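# Stand tablet shell and flipped rubber boot in wooden rack

## Task

Put the tablet shell and the rubber boot into the wooden rack, each resting on the bottom of a pocket whose shape suits it. The tablet shell must stand with its long dimension vertical; either end may point up. The rubber boot must end up upside down, so the face that is on top at the start points downward. Each item is judged on its own. The rack must still be upright on the table at the end, and nothing may be tipped over. The reference image is called manual.

## Robot and tools

Robot: one arm on a tilted base at (0, 0, +0.100) m in the scene frame, base quat_wxyz (+0.921, +0.381, -0.032, +0.077), with a two-finger gripper. A camera stand beside the table is fixed. Loose objects may now and then get a brief shove.

Frame: all hand poses, velocities and targets are in the scene frame. Its origin is on the table top straight under the base, +z is up, and +y lies to the left when facing along +x. Gripper axes: the fingers extend along its +z, they close and open along its y, and a block juts about 10 cm toward its +x and rotates with the hand. end_effector_position is the point between the pads when shut; closed fingertips reach about 19 mm past it, fully open ones about 6 mm. Printed poses can be off by a few centimetres, more at long reach.

One row (used by execute_actions and move) is 10 plain numbers: x, y, z in metres, then qw, qx, qy, qz (w first), then position, force_limit, speed, each of the last three in [-1, 1]. x y z and the quaternion are an absolute pose target for the gripper in the scene frame, not an offset. position +1 is fully open (85 mm); pads touch near -0.8; -1 closes until blocked. force_limit sets motor strength, speed sets finger speed (about 20, 85, 150 mm/s at -1, 0, +1). Both begin at +1. Resending the previous three gripper numbers leaves the gripper alone; 0 counts as a real command. A new force_limit or speed only acts after position changes by 0.01 or more. Re-send the quaternion you want in every row, since the reported one can drift. Each control step the commanded orientation is clipped to within 32 degrees of the measured one, so big turns need several steps.

execute_actions: actions is a list of actions; each action is a table of 1 to 15 rows, one per 1/30 s step, with the last row repeated to fill 15 steps. Every target must lie within 0.6 m of the gripper's position at the start of that action along each gripper axis, or the action is refused; if the first action fails this against the last reported state, the whole call is refused. cameras: list of names (cam_high, cam_low, cam_wrist, or ["all"]); by default images come only with an empty actions list.

move: target is one row or up to 15 rows (no 0.6 m limit); the gripper follows a straight path from its Hand target, turning the short way. speed is m/s, 0.002 to 3.6, default 0.25 (one value or one per target); rotation is capped at twice that in rad/s. blend, in m, rounds corners of a list; 0 means stop at each point. stop_force, 3 to 120 N, ends the path when the wrist senses that much push against travel; zero (default true) re-zeroes before the move, false counts from the previous zero. blocking=false returns after about 0.5 s while motion continues (not allowed with stop_force); a new move then takes over. The path does not avoid obstacles, and the arm lags and overshoots more at high speed. Avoid paths near the base; go around it. Finger numbers of later targets are applied only after arriving there at rest. In a list used with stop_force, give every row the same finger numbers. Leave stop_force out when moving away from something you are pressing on.

wait: seconds 0 to 10; the arm holds its last command and any running move continues. stop: brakes a running move; fingers keep going. zoom_image: camera (cam_high, cam_low or cam_wrist) and region [x0, y0, x1, y1] in pixels, at most 504 by 504, from that camera's newest image. show_instructions: shows the reference images. zero_wrist_force: subtracts the present wrist reading from later ones. finished_scene: scene is the current scene's number; it ends the scene for good.

Results: the state line gives end_effector_position (m), end_effector_quat_wxyz and velocities (m/s, rad/s); velocities are dropped when joint velocities read "within noise". Hand target is where the arm is heading; Tool commands shows the gripper command. object_status: 0 moving, 1 blocked while opening, 2 blocked while closing (a real grip), 3 at the requested spot or pads together. position_measured is in counts: 3 fully open, about 78 = 60 mm, 130 = 40 mm, 180 = 20 mm, 230 pads touching. Wrist force and torque are along the gripper's own axes, zeroed at scene start; a third line gives the peak since last shown. Joint torques include the arm's own weight. A move adds a "move:" line: done (within 3 mm and 2 degrees), off_target, moving, held or fault, plus limits such as paced or held. Neither done nor off_target tells you about contact.

Cameras: cam_high and cam_low are fixed, cam_wrist rides on the hand; images are 896x504, and calibration is given in the intrinsics and T_world_to_cam lines.

Avoid: a net force around 150 N on the arm, or joint torque at its limit (wrist joints about 17 N m), causes a 10 s fault stop; the arm is stiff, so aiming even slightly past a firm contact can trigger it. Approach slowly, ideally with stop_force. Do not drop parts, release moving parts, slam or knock fixed or heavy things, squeeze hard on a part still resting on something, or swing loads fast. Anything leaving the table fails the task. Holding loads or straining toward unreachable poses heats motors; MOTOR HOT warns at 70 °C and 85 °C brakes the arm for 30 to 60 s.

Each tool is called after ">>>" as name([rows], argument=value, ...), one row to a line, values as JSON.

Reference images:

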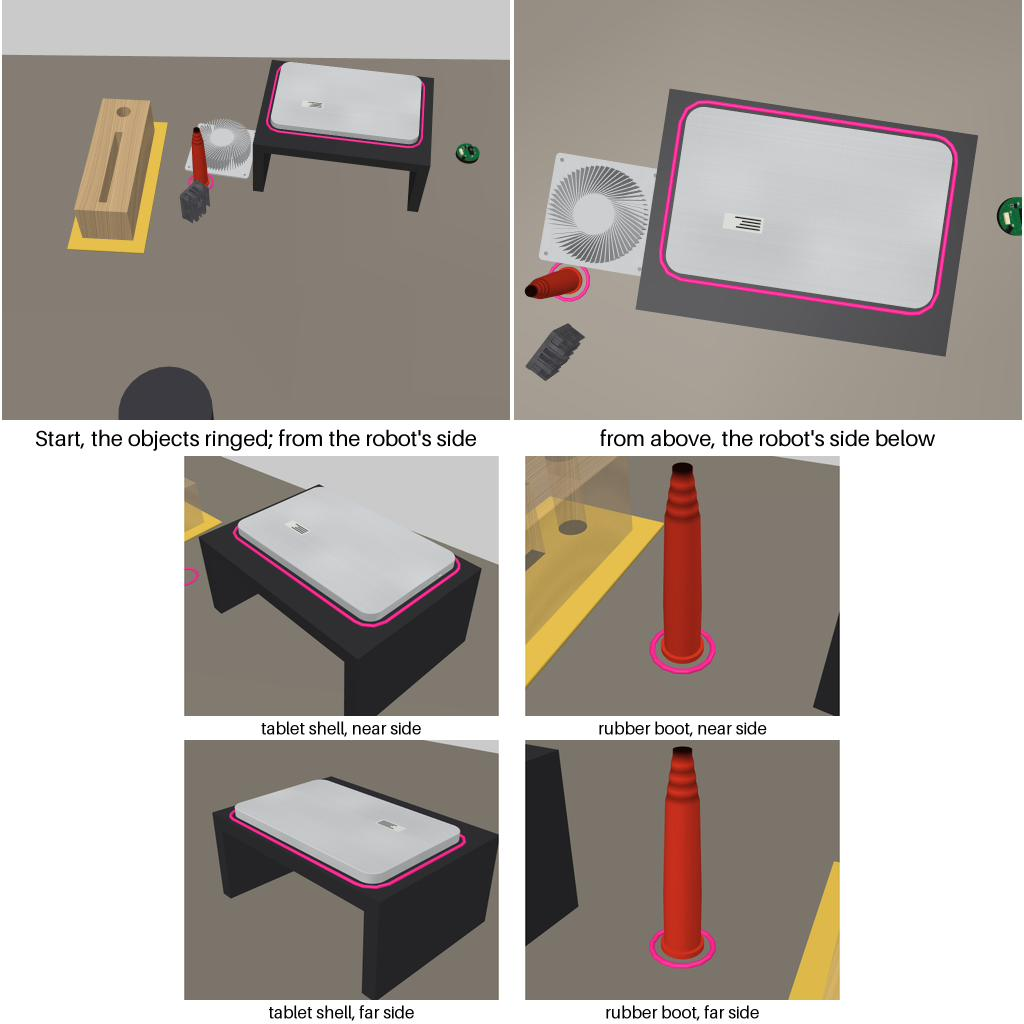

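## Session

>>> execute_actions(actions=[])

Scene clock: 0.00 s.
end_effector_position=(+0.2932, +0.0844, +0.3130) position_measured=3 object_status=3 end_effector_quat_wxyz=(-0.457, -0.295, +0.772, -0.330)
Joint positions: [0.385 -0.599 1.439 -0.511 -2.005 0.819]
Joint velocities: within noise
Joint torques (N m): no reading
Motor temperatures (°C): [43 47 33 52 32 37]
Wrist force (N): no reading
Wrist torque (N m): no reading
Wrist force, peak (N): no reading
Hand target: +0.2932, +0.0844, +0.3130; -0.457, -0.295, +0.772, -0.330
Tool commands: gripper/position=+1.0 gripper/force_limit=+1.0 gripper/speed=+1.0

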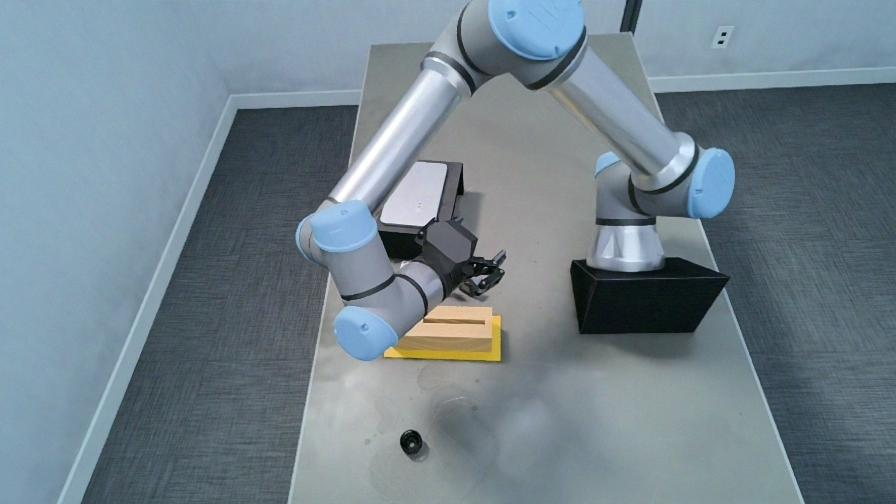

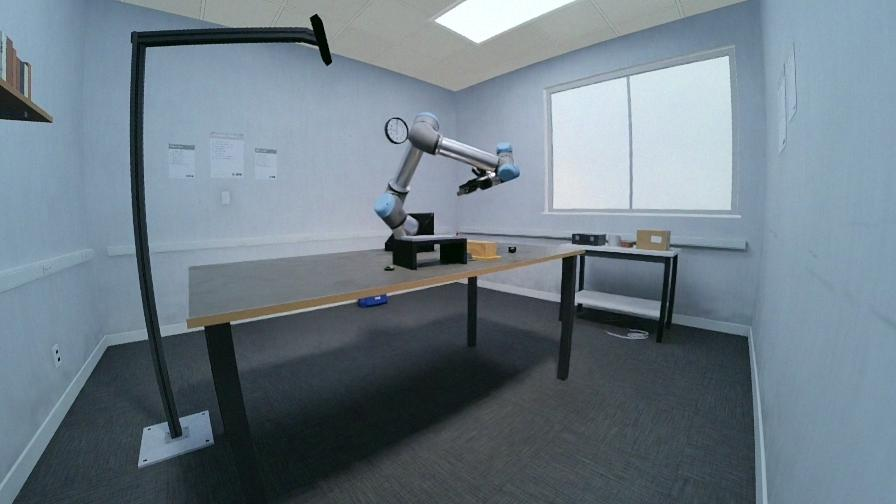

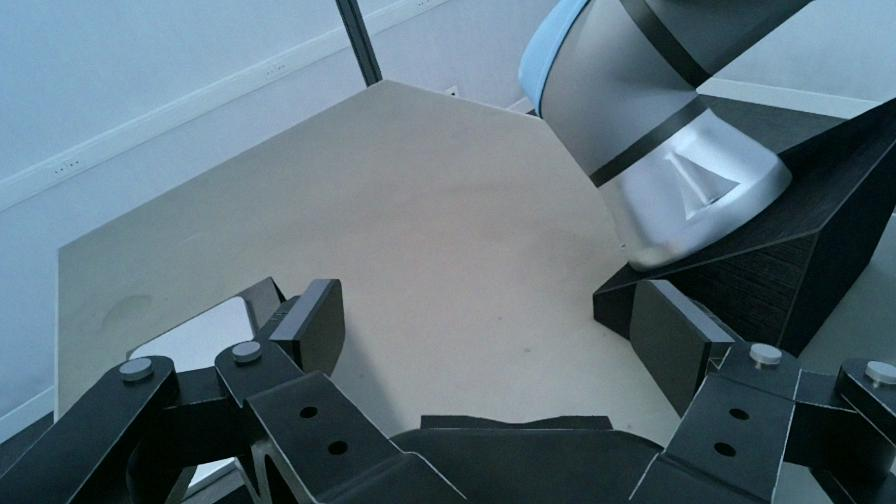

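>>> zoom_image(camera="cam_high", region=[330, 130, 582, 382])

>>> zoom_image(camera="cam_low", region=[360, 200, 560, 300])

>>> show_instructions()

Scaled by 2.000 from the camera's 896x504 image, which has a finer 1280x720 frame.

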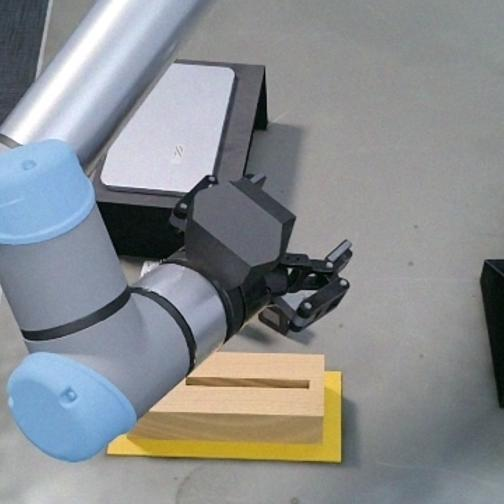

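Scaled by 2.520 from the camera's 896x504 image, which has a finer 1280x720 frame.

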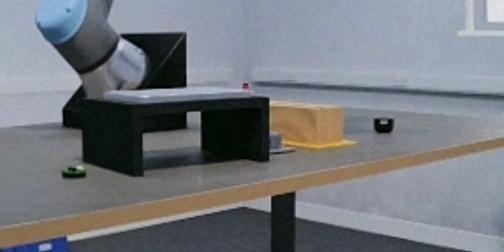

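Reference images for this scene: manual.

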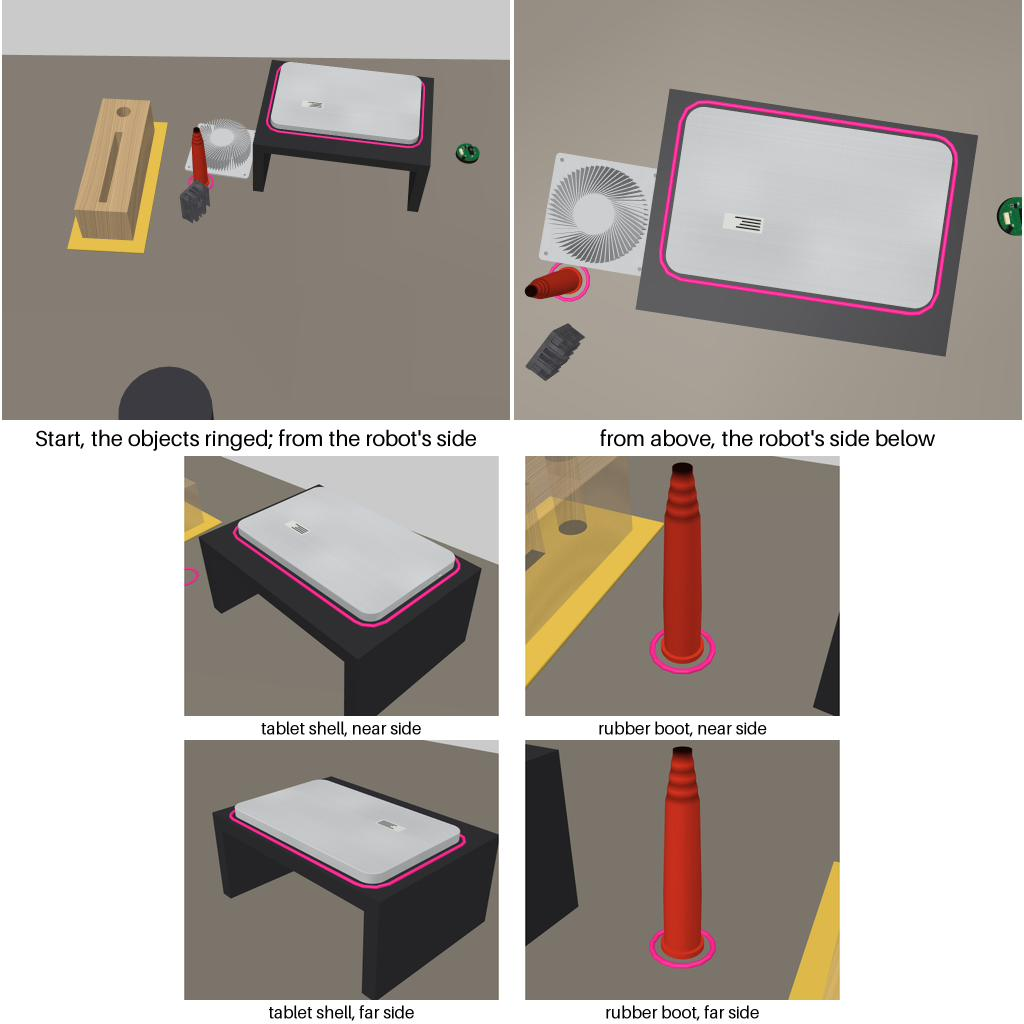

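>>> move(target=[0.36, -0.02, 0.43, 0, 0, 1, 0, 1, 1, 1], speed=0.6, cameras=["all"])

Scene clock: 7.40 s.
end_effector_position=(+0.3600, -0.0200, +0.4300) position_measured=3 object_status=3 end_effector_quat_wxyz=(+0.000, +0.000, +1.000, +0.000)
Joint positions: [0.422 -1.435 1.708 -1.337 -2.199 0.757]
Joint torques (N m): [1.42 -16.65 -4.22 -4.22 -2.58 -1.12]
Wrist force (N): [-1.0 -0.4 -2.1]
Wrist torque (N m): [-0.22 0.11 0.39]
Wrist force, peak (N): [-0.7 -1.7 -2.7]
Hand target: +0.3600, -0.0200, +0.4300; +0.000, +0.000, +1.000, +0.000
Off the commanded pose: 0.000 m, 0 deg.
move: done
camera_calibration:
cam_wrist: T_world_to_cam=[[-0.0000026995, 0.999915, -0.0130715, 0.0347291], [0.938219, 0.00452583, 0.346014, -0.470729], [0.346043, -0.012263, -0.938138, 0.40647], [0, 0, 0, 1]] pos_world=[0.30099, -0.0276111, 0.544658]

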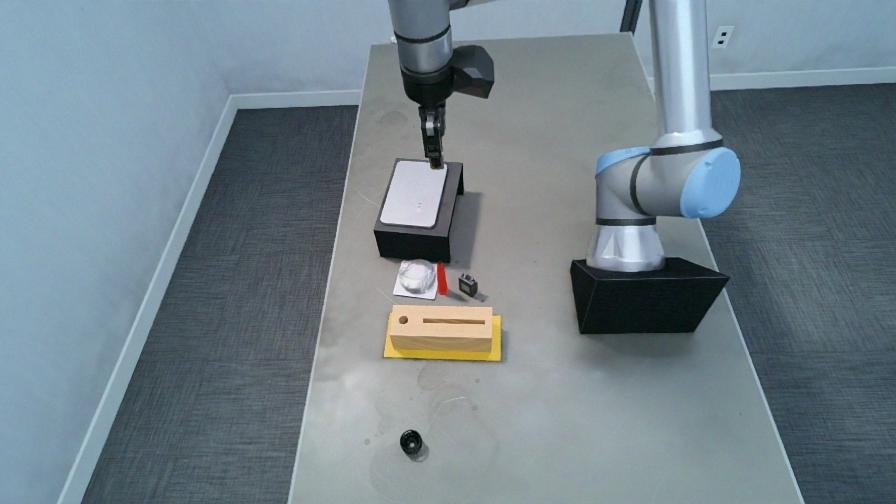

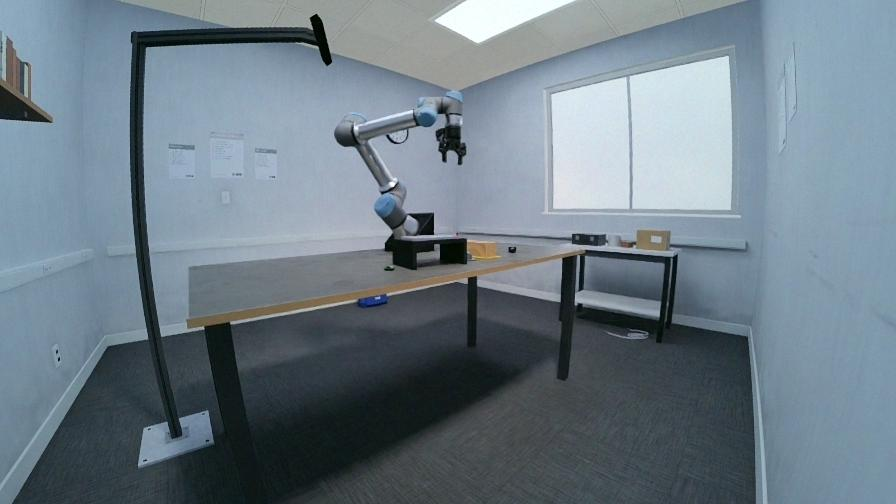

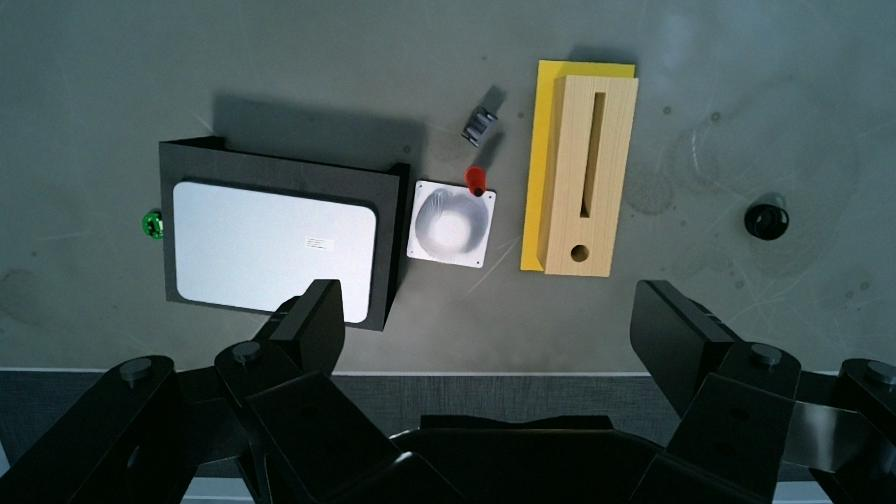

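>>> zoom_image(camera="cam_wrist", region=[140, 60, 420, 340])

>>> zoom_image(camera="cam_wrist", region=[400, 50, 650, 300])

>>> zoom_image(camera="cam_high", region=[350, 140, 530, 380])

>>> zoom_image(camera="cam_low", region=[370, 220, 530, 290])

Scaled by 1.800 from the camera's 896x504 image, which has a finer 1280x720 frame.

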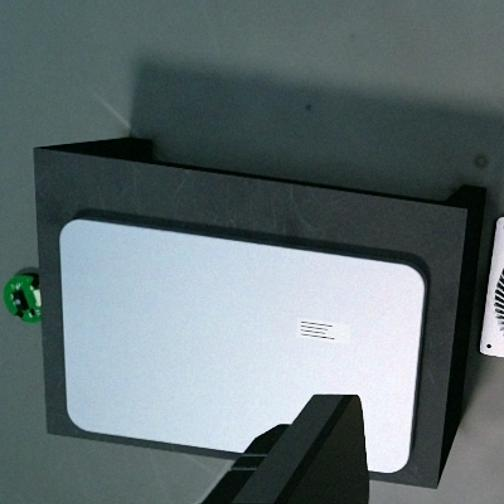

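Scaled by 2.016 from the camera's 896x504 image, which has a finer 1280x720 frame.

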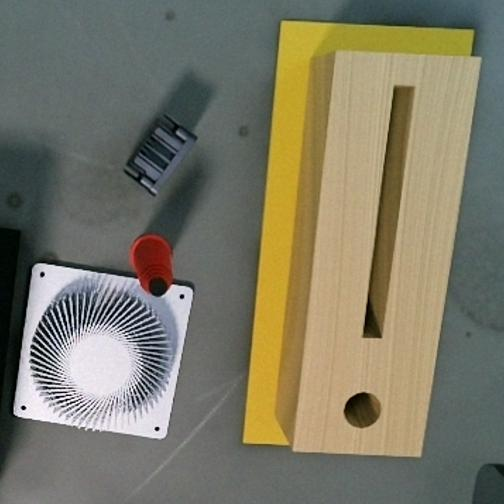

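Scaled by 2.100 from the camera's 896x504 image, which has a finer 1280x720 frame.

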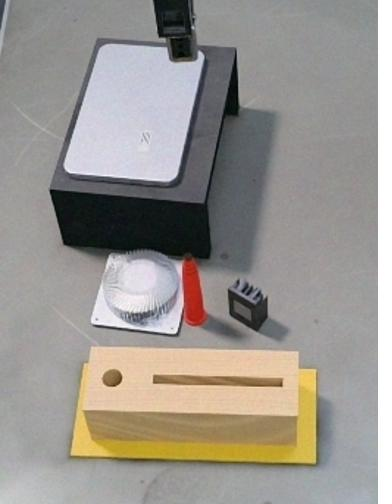

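Scaled by 3.150 from the camera's 896x504 image, which has a finer 1280x720 frame.

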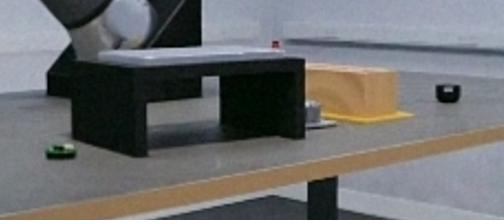

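>>> move(target=[0.402, -0.003, 0.20, 0, 0, 1, 0, 0.2, 1, 1], speed=0.5, cameras=["cam_wrist", "cam_high"])

>>> zoom_image(camera="cam_wrist", region=[330, 150, 640, 400])

Scene clock: 21.00 s.
end_effector_position=(+0.4020, -0.0030, +0.2000) position_measured=104 object_status=3 end_effector_quat_wxyz=(+0.000, +0.000, +1.000, +0.000)
Joint positions: [0.105 -1.333 2.185 -2.16 -2.32 0.375]
Joint torques (N m): [4.38 -2.03 -0.31 -4.22 1.68 -1.31]
Wrist force (N): [-1.0 -0.6 -2.0]
Wrist torque (N m): [-0.23 0.12 0.37]
Wrist force, peak (N): [-0.7 -0.6 -4.7]
Hand target: +0.4020, -0.0030, +0.2000; +0.000, +0.000, +1.000, +0.000
Off the commanded pose: 0.000 m, 0 deg.
move: done
camera_calibration:
cam_wrist: T_world_to_cam=[[0.0000916461, 0.999915, -0.0130383, 0.0146815], [0.938218, 0.00442586, 0.346015, -0.43063], [0.346043, -0.0122645, -0.938138, 0.176373], [0, 0, 0, 1]] pos_world=[0.342991, -0.0106112, 0.314658]
Images, in order (width x height): cam_high 896x504, cam_wrist 896x504.

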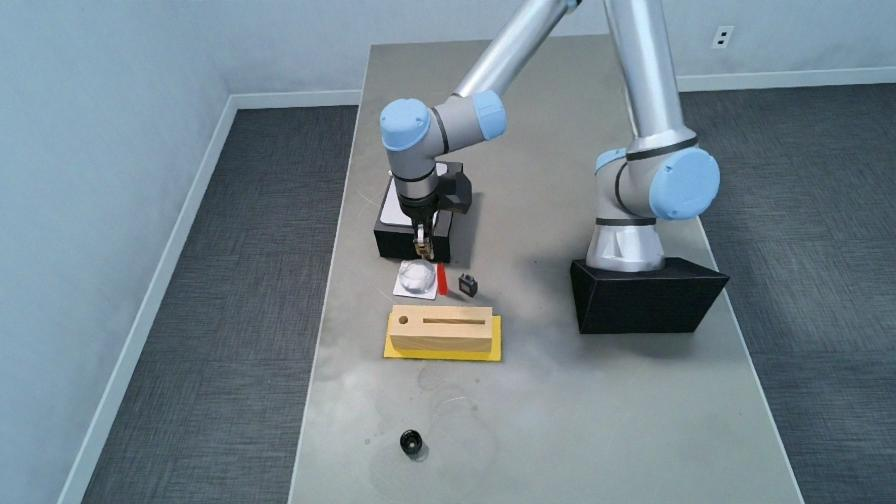

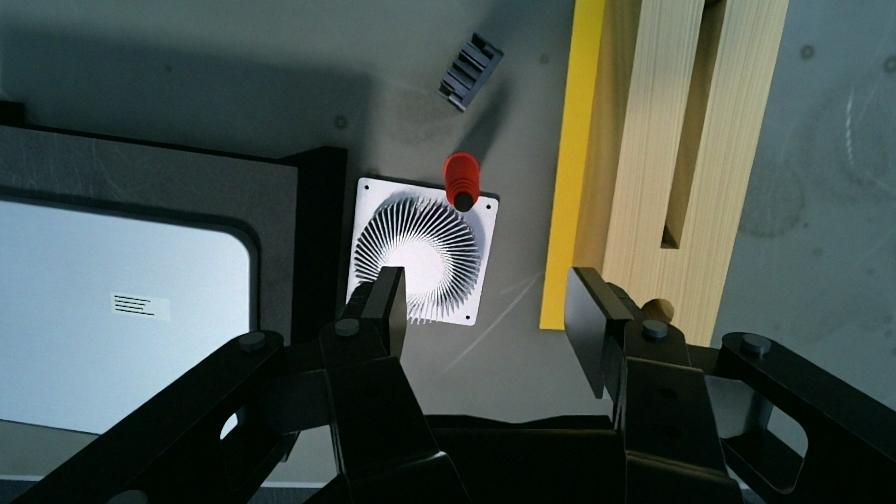

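Scaled by 1.626 from the camera's 896x504 image, which has a finer 1280x720 frame.

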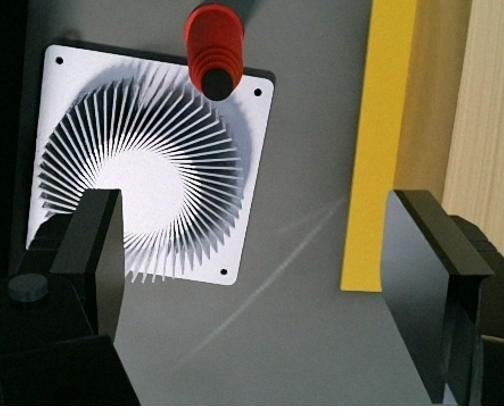

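>>> move([
  [0.398, -0.006, 0.14, 0, 0, 1, 0, 0.2, 1, 1],
  [0.398, -0.006, 0.072, 0, 0, 1, 0, 0.2, 1, 1],
], speed=[0.4, 0.2], blend=[0.02, 0], cameras=["cam_wrist", "cam_high"])

>>> zoom_image(camera="cam_wrist", region=[330, 150, 640, 460])

>>> zoom_image(camera="cam_high", region=[370, 180, 510, 320])

Scene clock: 23.03 s.
end_effector_position=(+0.3980, -0.0060, +0.0720) position_measured=104 object_status=3 end_effector_quat_wxyz=(+0.000, +0.000, +1.000, +0.000)
Joint positions: [-0.106 -1.119 2.374 -2.764 -2.354 0.086]
Joint torques (N m): [7.93 -5.59 5.32 -4.29 1.9 -1]
Wrist force (N): [-1.4 -0.5 -2.2]
Wrist torque (N m): [-0.21 0.17 0.37]
Wrist force, peak (N): [-1.4 0.0 -4.4]
Hand target: +0.3980, -0.0060, +0.0720; +0.000, +0.000, +1.000, +0.000
Off the commanded pose: 0.000 m, 0 deg.
move: done
camera_calibration:
cam_wrist: T_world_to_cam=[[0.0000916461, 0.999915, -0.0130383, 0.0160127], [0.938218, 0.00442586, 0.346015, -0.382574], [0.346043, -0.0122645, -0.938138, 0.0576387], [0, 0, 0, 1]] pos_world=[0.338991, -0.0136112, 0.186658]
Images, in order (width x height): cam_high 896x504, cam_wrist 896x504.

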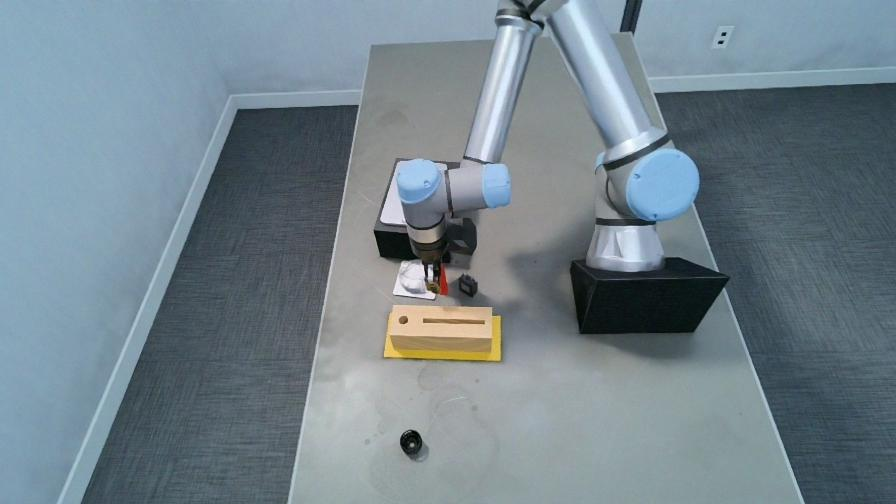

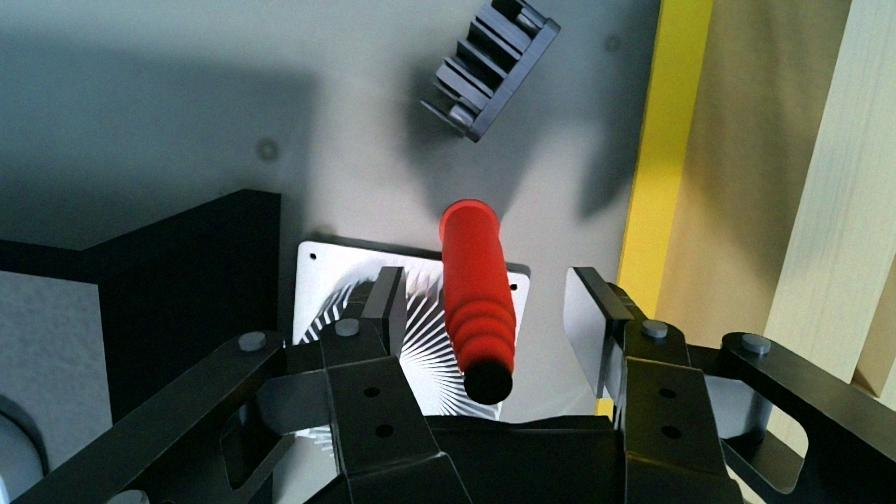

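Scaled by 1.626 from the camera's 896x504 image, which has a finer 1280x720 frame.

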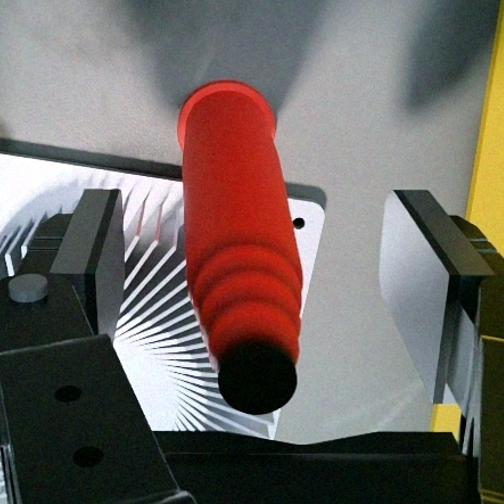

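Scaled by 3.600 from the camera's 896x504 image, which has a finer 1280x720 frame.

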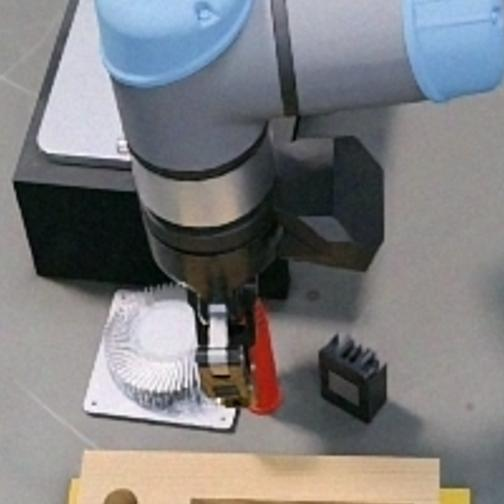

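>>> move([
  [0.397, -0.0078, 0.072, 0, 0, 1, 0, 0.2, 1, 1],
  [0.397, -0.0078, 0.072, 0, 0, 1, 0, -1, -0.7, -1],
  [0.397, -0.0078, 0.20, 0, 0, 1, 0, -1, -0.7, -1],
  [0.4344, -0.2851, 0.20, 0, 0, 1, 0, -1, -0.7, -1],
], speed=[0.2, 0.2, 0.25, 0.5], blend=[0, 0, 0.05, 0], cameras=["cam_wrist", "cam_high", "cam_low"])

>>> zoom_image(camera="cam_low", region=[360, 170, 500, 280])

Scene clock: 28.30 s.
end_effector_position=(+0.4344, -0.2851, +0.2000) position_measured=185 object_status=2 end_effector_quat_wxyz=(+0.000, +0.000, +1.000, +0.000)
Joint positions: [-0.36 -1.673 2.066 -2.152 -2.338 -0.269]
Joint torques (N m): [4.83 -18.63 -31.95 -4.08 2.52 -1.13]
Wrist force (N): [-1.1 -0.7 -2.0]
Wrist torque (N m): [-0.26 0.14 0.38]
Wrist force, peak (N): [-1.3 -5.0 -1.6]
Hand target: +0.4344, -0.2851, +0.2000; +0.000, +0.000, +1.000, +0.000
Off the commanded pose: 0.000 m, 0 deg.
move: done
camera_calibration:
cam_wrist: T_world_to_cam=[[0.000187175, 0.999915, -0.0130048, 0.296708], [0.938186, 0.00432577, 0.346105, -0.459825], [0.346132, -0.0122657, -0.938106, 0.161658], [0, 0, 0, 1]] pos_world=[0.375391, -0.292711, 0.314658]

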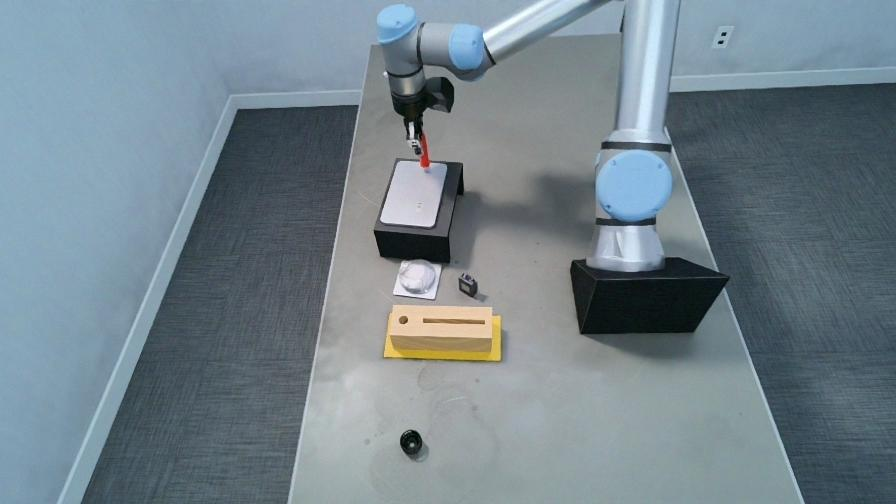

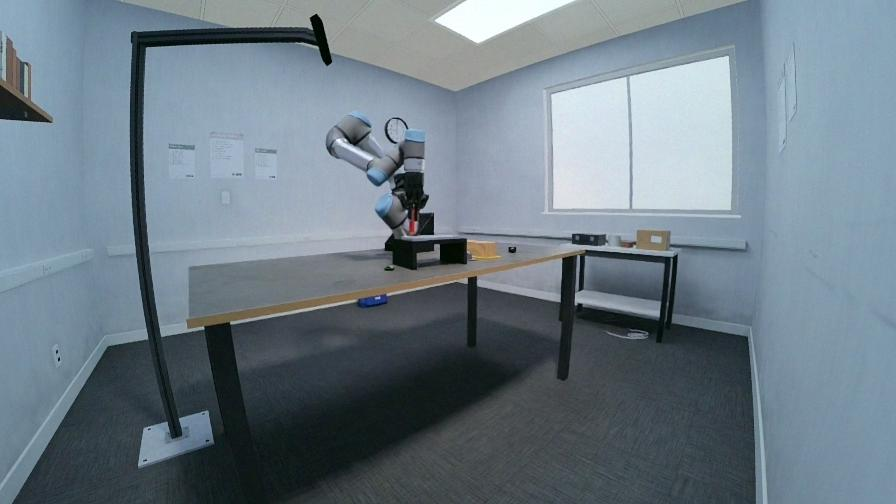

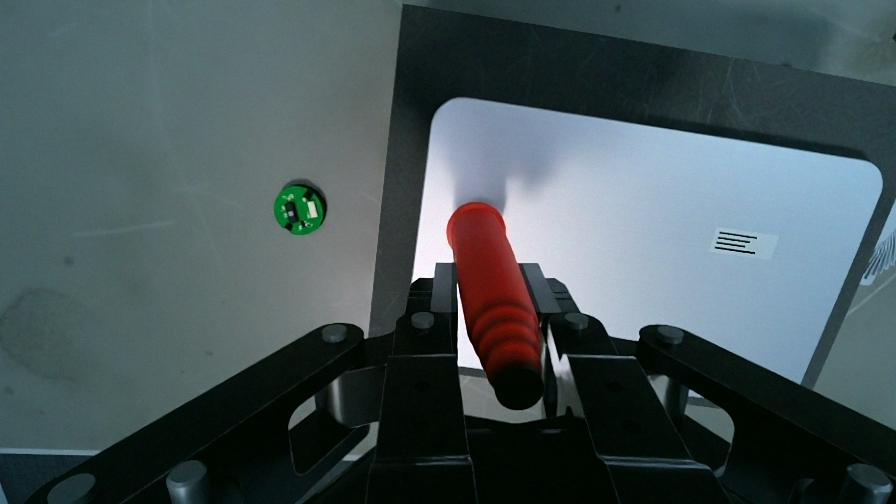

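Scaled by 3.600 from the camera's 896x504 image, which has a finer 1280x720 frame.

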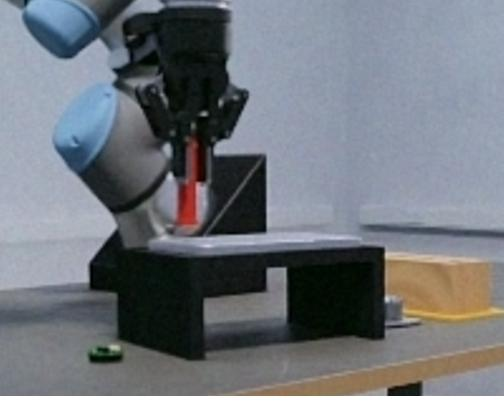

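>>> move(target=[0.4344, -0.2851, 0.16, 0, 0, 1, 0, -1, -0.7, -1], speed=0.03, stop_force=4, cameras=["cam_wrist", "cam_low"])

>>> zoom_image(camera="cam_low", region=[370, 180, 450, 260])

Scene clock: 30.80 s.
end_effector_position=(+0.4344, -0.2851, +0.1829) position_measured=185 object_status=2 end_effector_quat_wxyz=(+0.000, +0.000, +1.000, +0.000)
Joint positions: [-0.388 -1.659 2.094 -2.221 -2.332 -0.308]
Joint torques (N m): [30.47 -34.44 -31.64 -0.11 -1.81 0.72]
Wrist force (N): [-1.0 -0.5 -1.8]
Wrist torque (N m): [-0.22 0.13 0.38]
Wrist force, peak (N): [1.6 -5.1 -27.1]
Hand target: +0.4344, -0.2851, +0.1829; +0.000, +0.000, +1.000, +0.000
Off the commanded pose: 0.023 m, 0 deg.
move: contact
camera_calibration:
cam_wrist: T_world_to_cam=[[0.000148786, 0.999917, -0.012911, 0.296473], [0.938328, 0.00432434, 0.34572, -0.453845], [0.345747, -0.0121662, -0.938249, 0.145832], [0, 0, 0, 1]] pos_world=[0.37539, -0.292711, 0.297558]
Images, in order (width x height): cam_low 896x504, cam_wrist 896x504.

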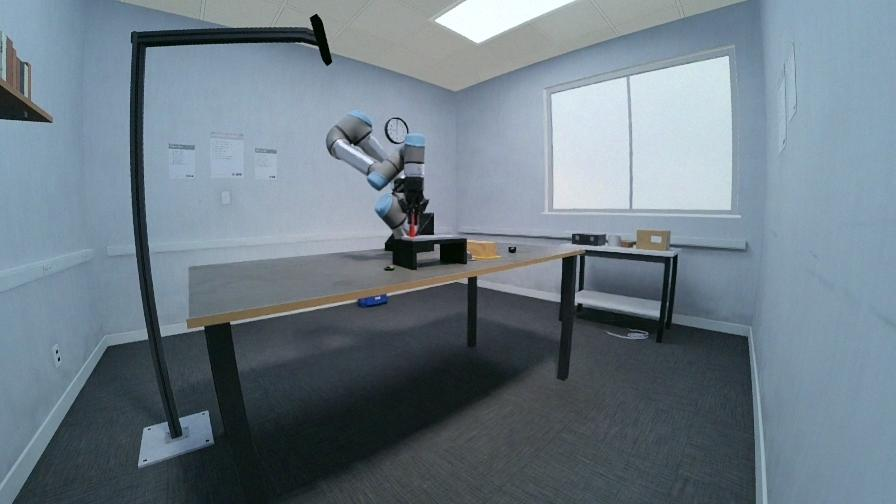

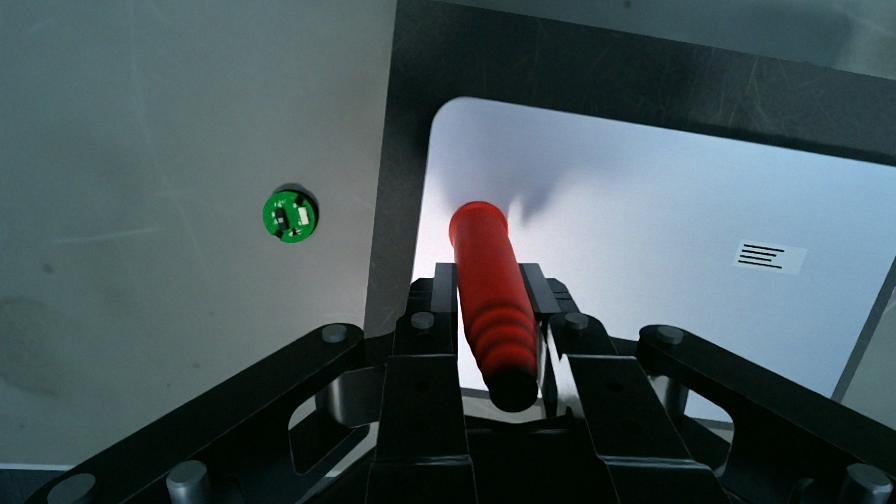

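Scaled by 6.300 from the camera's 896x504 image, which has a finer 1280x720 frame.

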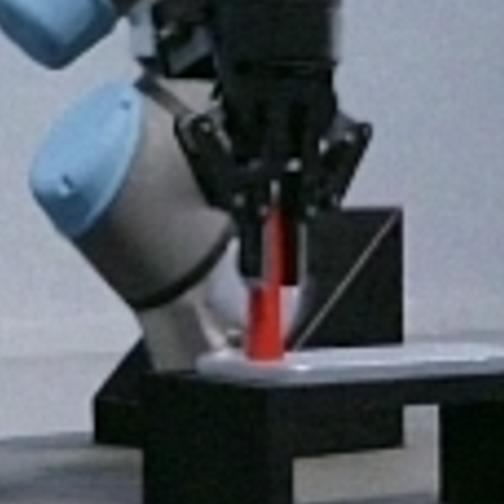

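>>> move([
  [0.4344, -0.2851, 0.1829, 0, 0, 1, 0, 0.15, -0.7, -0.8],
  [0.4344, -0.2851, 0.255, 0, 0, 1, 0, 0.15, -0.7, -0.8],
], speed=[0.1, 0.2], cameras=["cam_wrist"])

Scene clock: 34.20 s.
end_effector_position=(+0.4344, -0.2851, +0.2550) position_measured=110 object_status=3 end_effector_quat_wxyz=(+0.000, +0.000, +1.000, +0.000)
Joint positions: [-0.268 -1.7 1.961 -1.932 -2.351 -0.143]
Joint torques (N m): [28.38 -4.08 -34.39 -0.1 -2.61 1.47]
Wrist force (N): [-1.2 -0.5 -2.3]
Wrist torque (N m): [-0.23 0.15 0.30]
Wrist force, peak (N): [-0.9 -0.6 -3.9]
Hand target: +0.4344, -0.2851, +0.2550; +0.000, +0.000, +1.000, +0.000
Off the commanded pose: 0.000 m, 0 deg.
move: done
camera_calibration:
cam_wrist: T_world_to_cam=[[0.000187175, 0.999915, -0.0130048, 0.297422], [0.938186, 0.00432577, 0.346105, -0.478826], [0.346132, -0.0122657, -0.938106, 0.21316], [0, 0, 0, 1]] pos_world=[0.375391, -0.292711, 0.369558]
Images, in order (width x height): cam_wrist 896x504.

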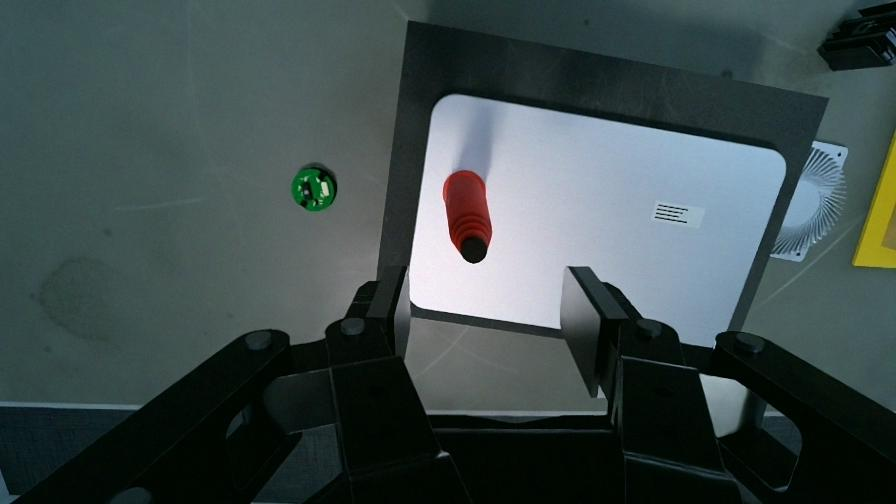

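>>> move([
  [0.415, -0.40, 0.25, 0.5336, -0.4638, 0.5336, 0.4638, 0.45, -0.7, 0],
  [0.412, -0.4147, 0.136, 0.5336, -0.4638, 0.5336, 0.4638, 0.45, -0.7, 0],
], speed=[0.7, 0.3], blend=[0.04, 0], cameras=["cam_wrist", "cam_high", "cam_low"])

>>> zoom_image(camera="cam_low", region=[340, 180, 480, 280])

Scene clock: 37.70 s.
end_effector_position=(+0.4120, -0.4147, +0.1361) position_measured=72 object_status=3 end_effector_quat_wxyz=(+0.534, -0.464, +0.534, +0.464)
Joint positions: [-1.268 -1.334 1.371 -0.932 -1.114 -2.777]
Joint torques (N m): [7.5 -30.1 -28.86 -0.34 -1.8 -1.09]
Wrist force (N): [-2.7 -0.9 -1.0]
Wrist torque (N m): [0.20 0.68 0.81]
Wrist force, peak (N): [-4.6 -1.3 -2.0]
Hand target: +0.4120, -0.4147, +0.1360; +0.534, -0.464, +0.534, +0.464
Off the commanded pose: 0.000 m, 0 deg.
move: done
camera_calibration:
cam_wrist: T_world_to_cam=[[-0.988365, 0.152099, 0.0000719728, 0.479401], [-0.0525631, -0.342007, 0.938226, -0.232112], [0.142728, 0.927306, 0.346023, 0.406471], [0, 0, 0, 1]] pos_world=[0.403608, -0.529224, 0.0770906]

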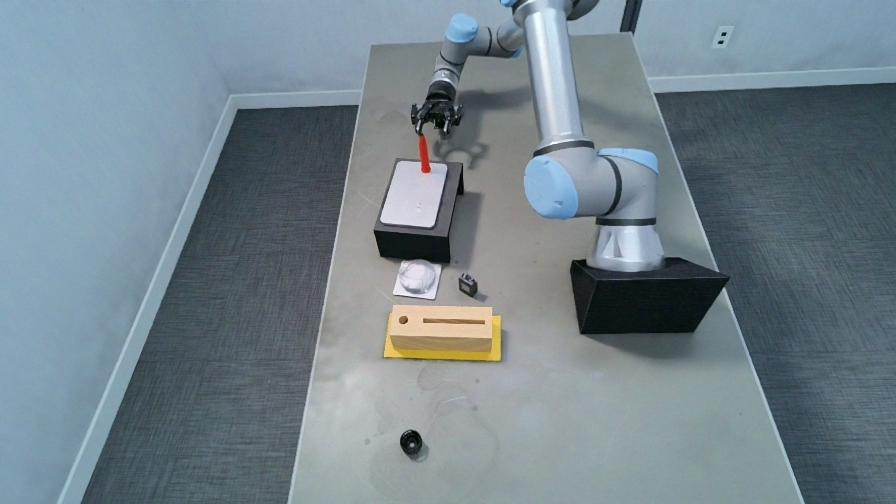

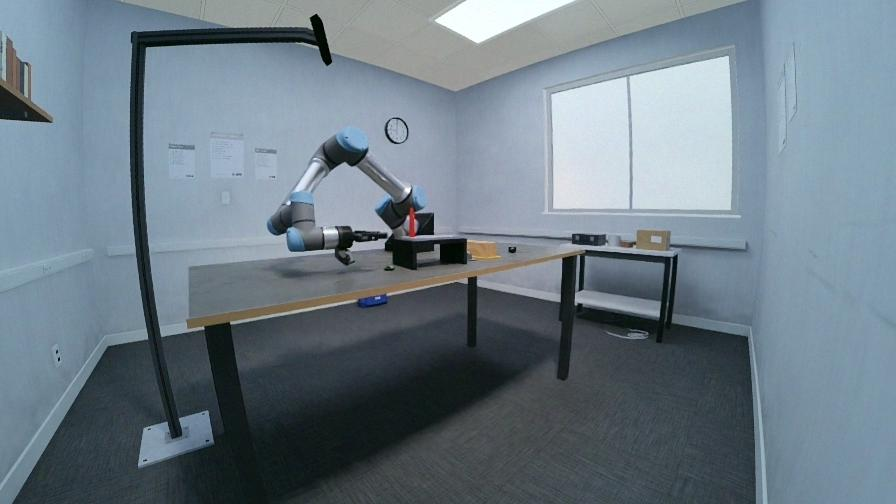

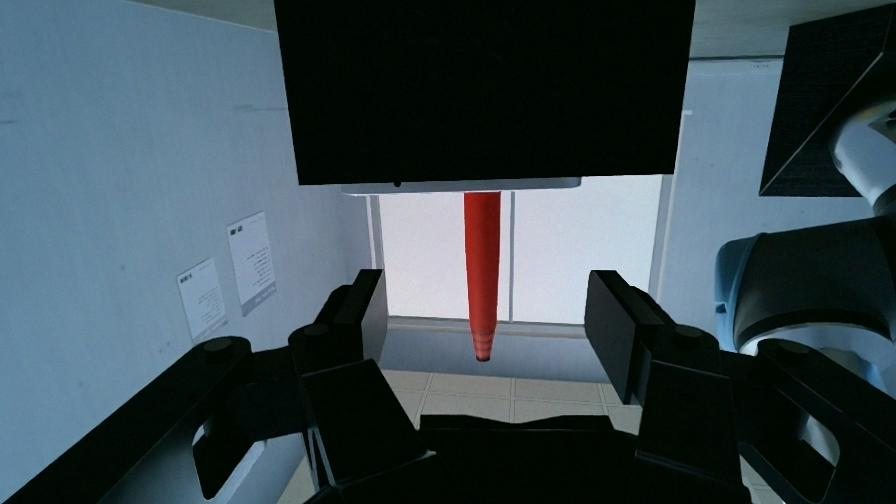

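Scaled by 3.600 from the camera's 896x504 image, which has a finer 1280x720 frame.

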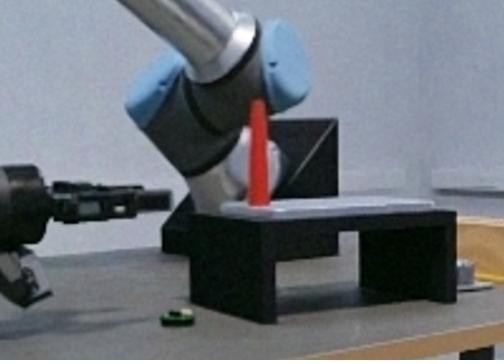

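>>> move([
  [0.4056, -0.4138, 0.152, 0.5336, -0.4638, 0.5336, 0.4638, 0.45, -0.7, 0],
  [0.4181, -0.3247, 0.152, 0.5336, -0.4638, 0.5336, 0.4638, 0.45, -0.7, 0],
], speed=[0.2, 0.2], blend=[0.01, 0], cameras=["cam_wrist", "cam_low"])

>>> zoom_image(camera="cam_low", region=[340, 180, 480, 280])

Scene clock: 41.33 s.
end_effector_position=(+0.4181, -0.3247, +0.1520) position_measured=72 object_status=3 end_effector_quat_wxyz=(+0.534, -0.464, +0.534, +0.464)
Joint positions: [-1.192 -1.446 1.646 -1.127 -1.067 -2.709]
Joint torques (N m): [35.94 -64.78 2.75 -0.21 3.55 1.48]
Wrist force (N): [-3.0 -1.1 -1.1]
Wrist torque (N m): [0.17 0.73 0.72]
Wrist force, peak (N): [-4.0 -0.7 -2.5]
Hand target: +0.4181, -0.3247, +0.1520; +0.534, -0.464, +0.534, +0.464
Off the commanded pose: 0.000 m, 0 deg.
move: done; blend cut to 0.0086 m at target 1
camera_calibration:
cam_wrist: T_world_to_cam=[[-0.988366, 0.152094, 0.0000863329, 0.471752], [-0.052548, -0.34201, 0.938226, -0.21597], [0.142728, 0.927306, 0.346023, 0.316734], [0, 0, 0, 1]] pos_world=[0.409708, -0.439324, 0.0929907]
Images, in order (width x height): cam_low 896x504, cam_wrist 896x504.

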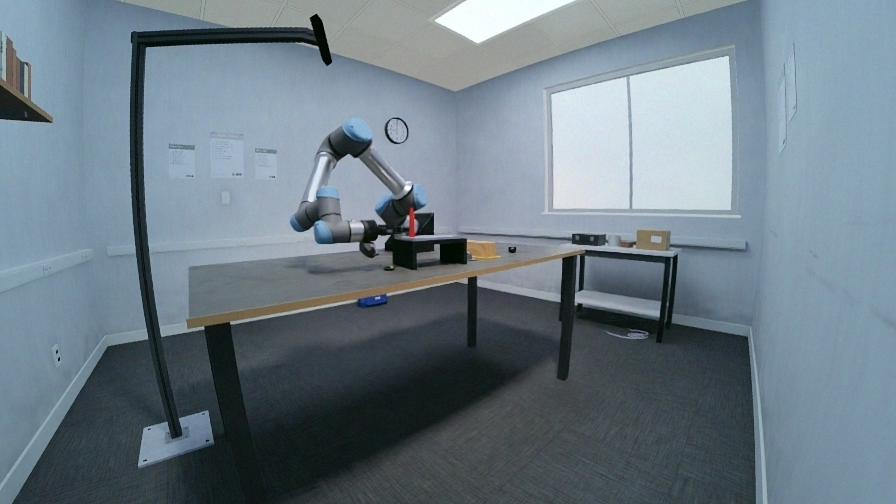

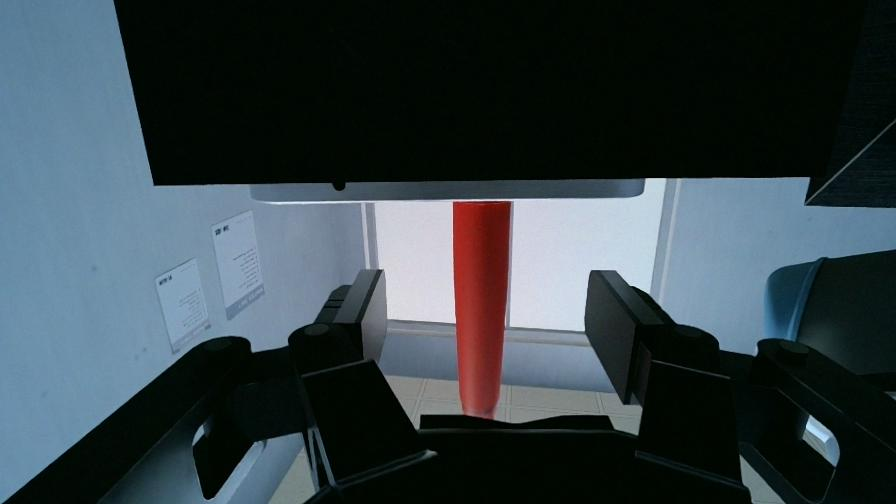

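Scaled by 3.600 from the camera's 896x504 image, which has a finer 1280x720 frame.

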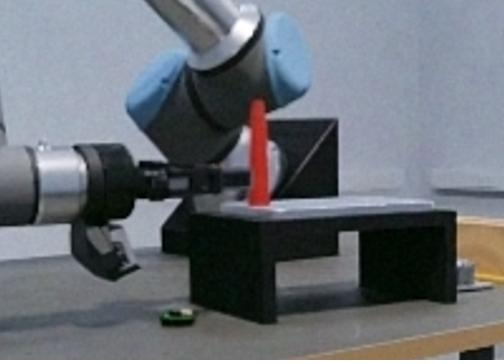

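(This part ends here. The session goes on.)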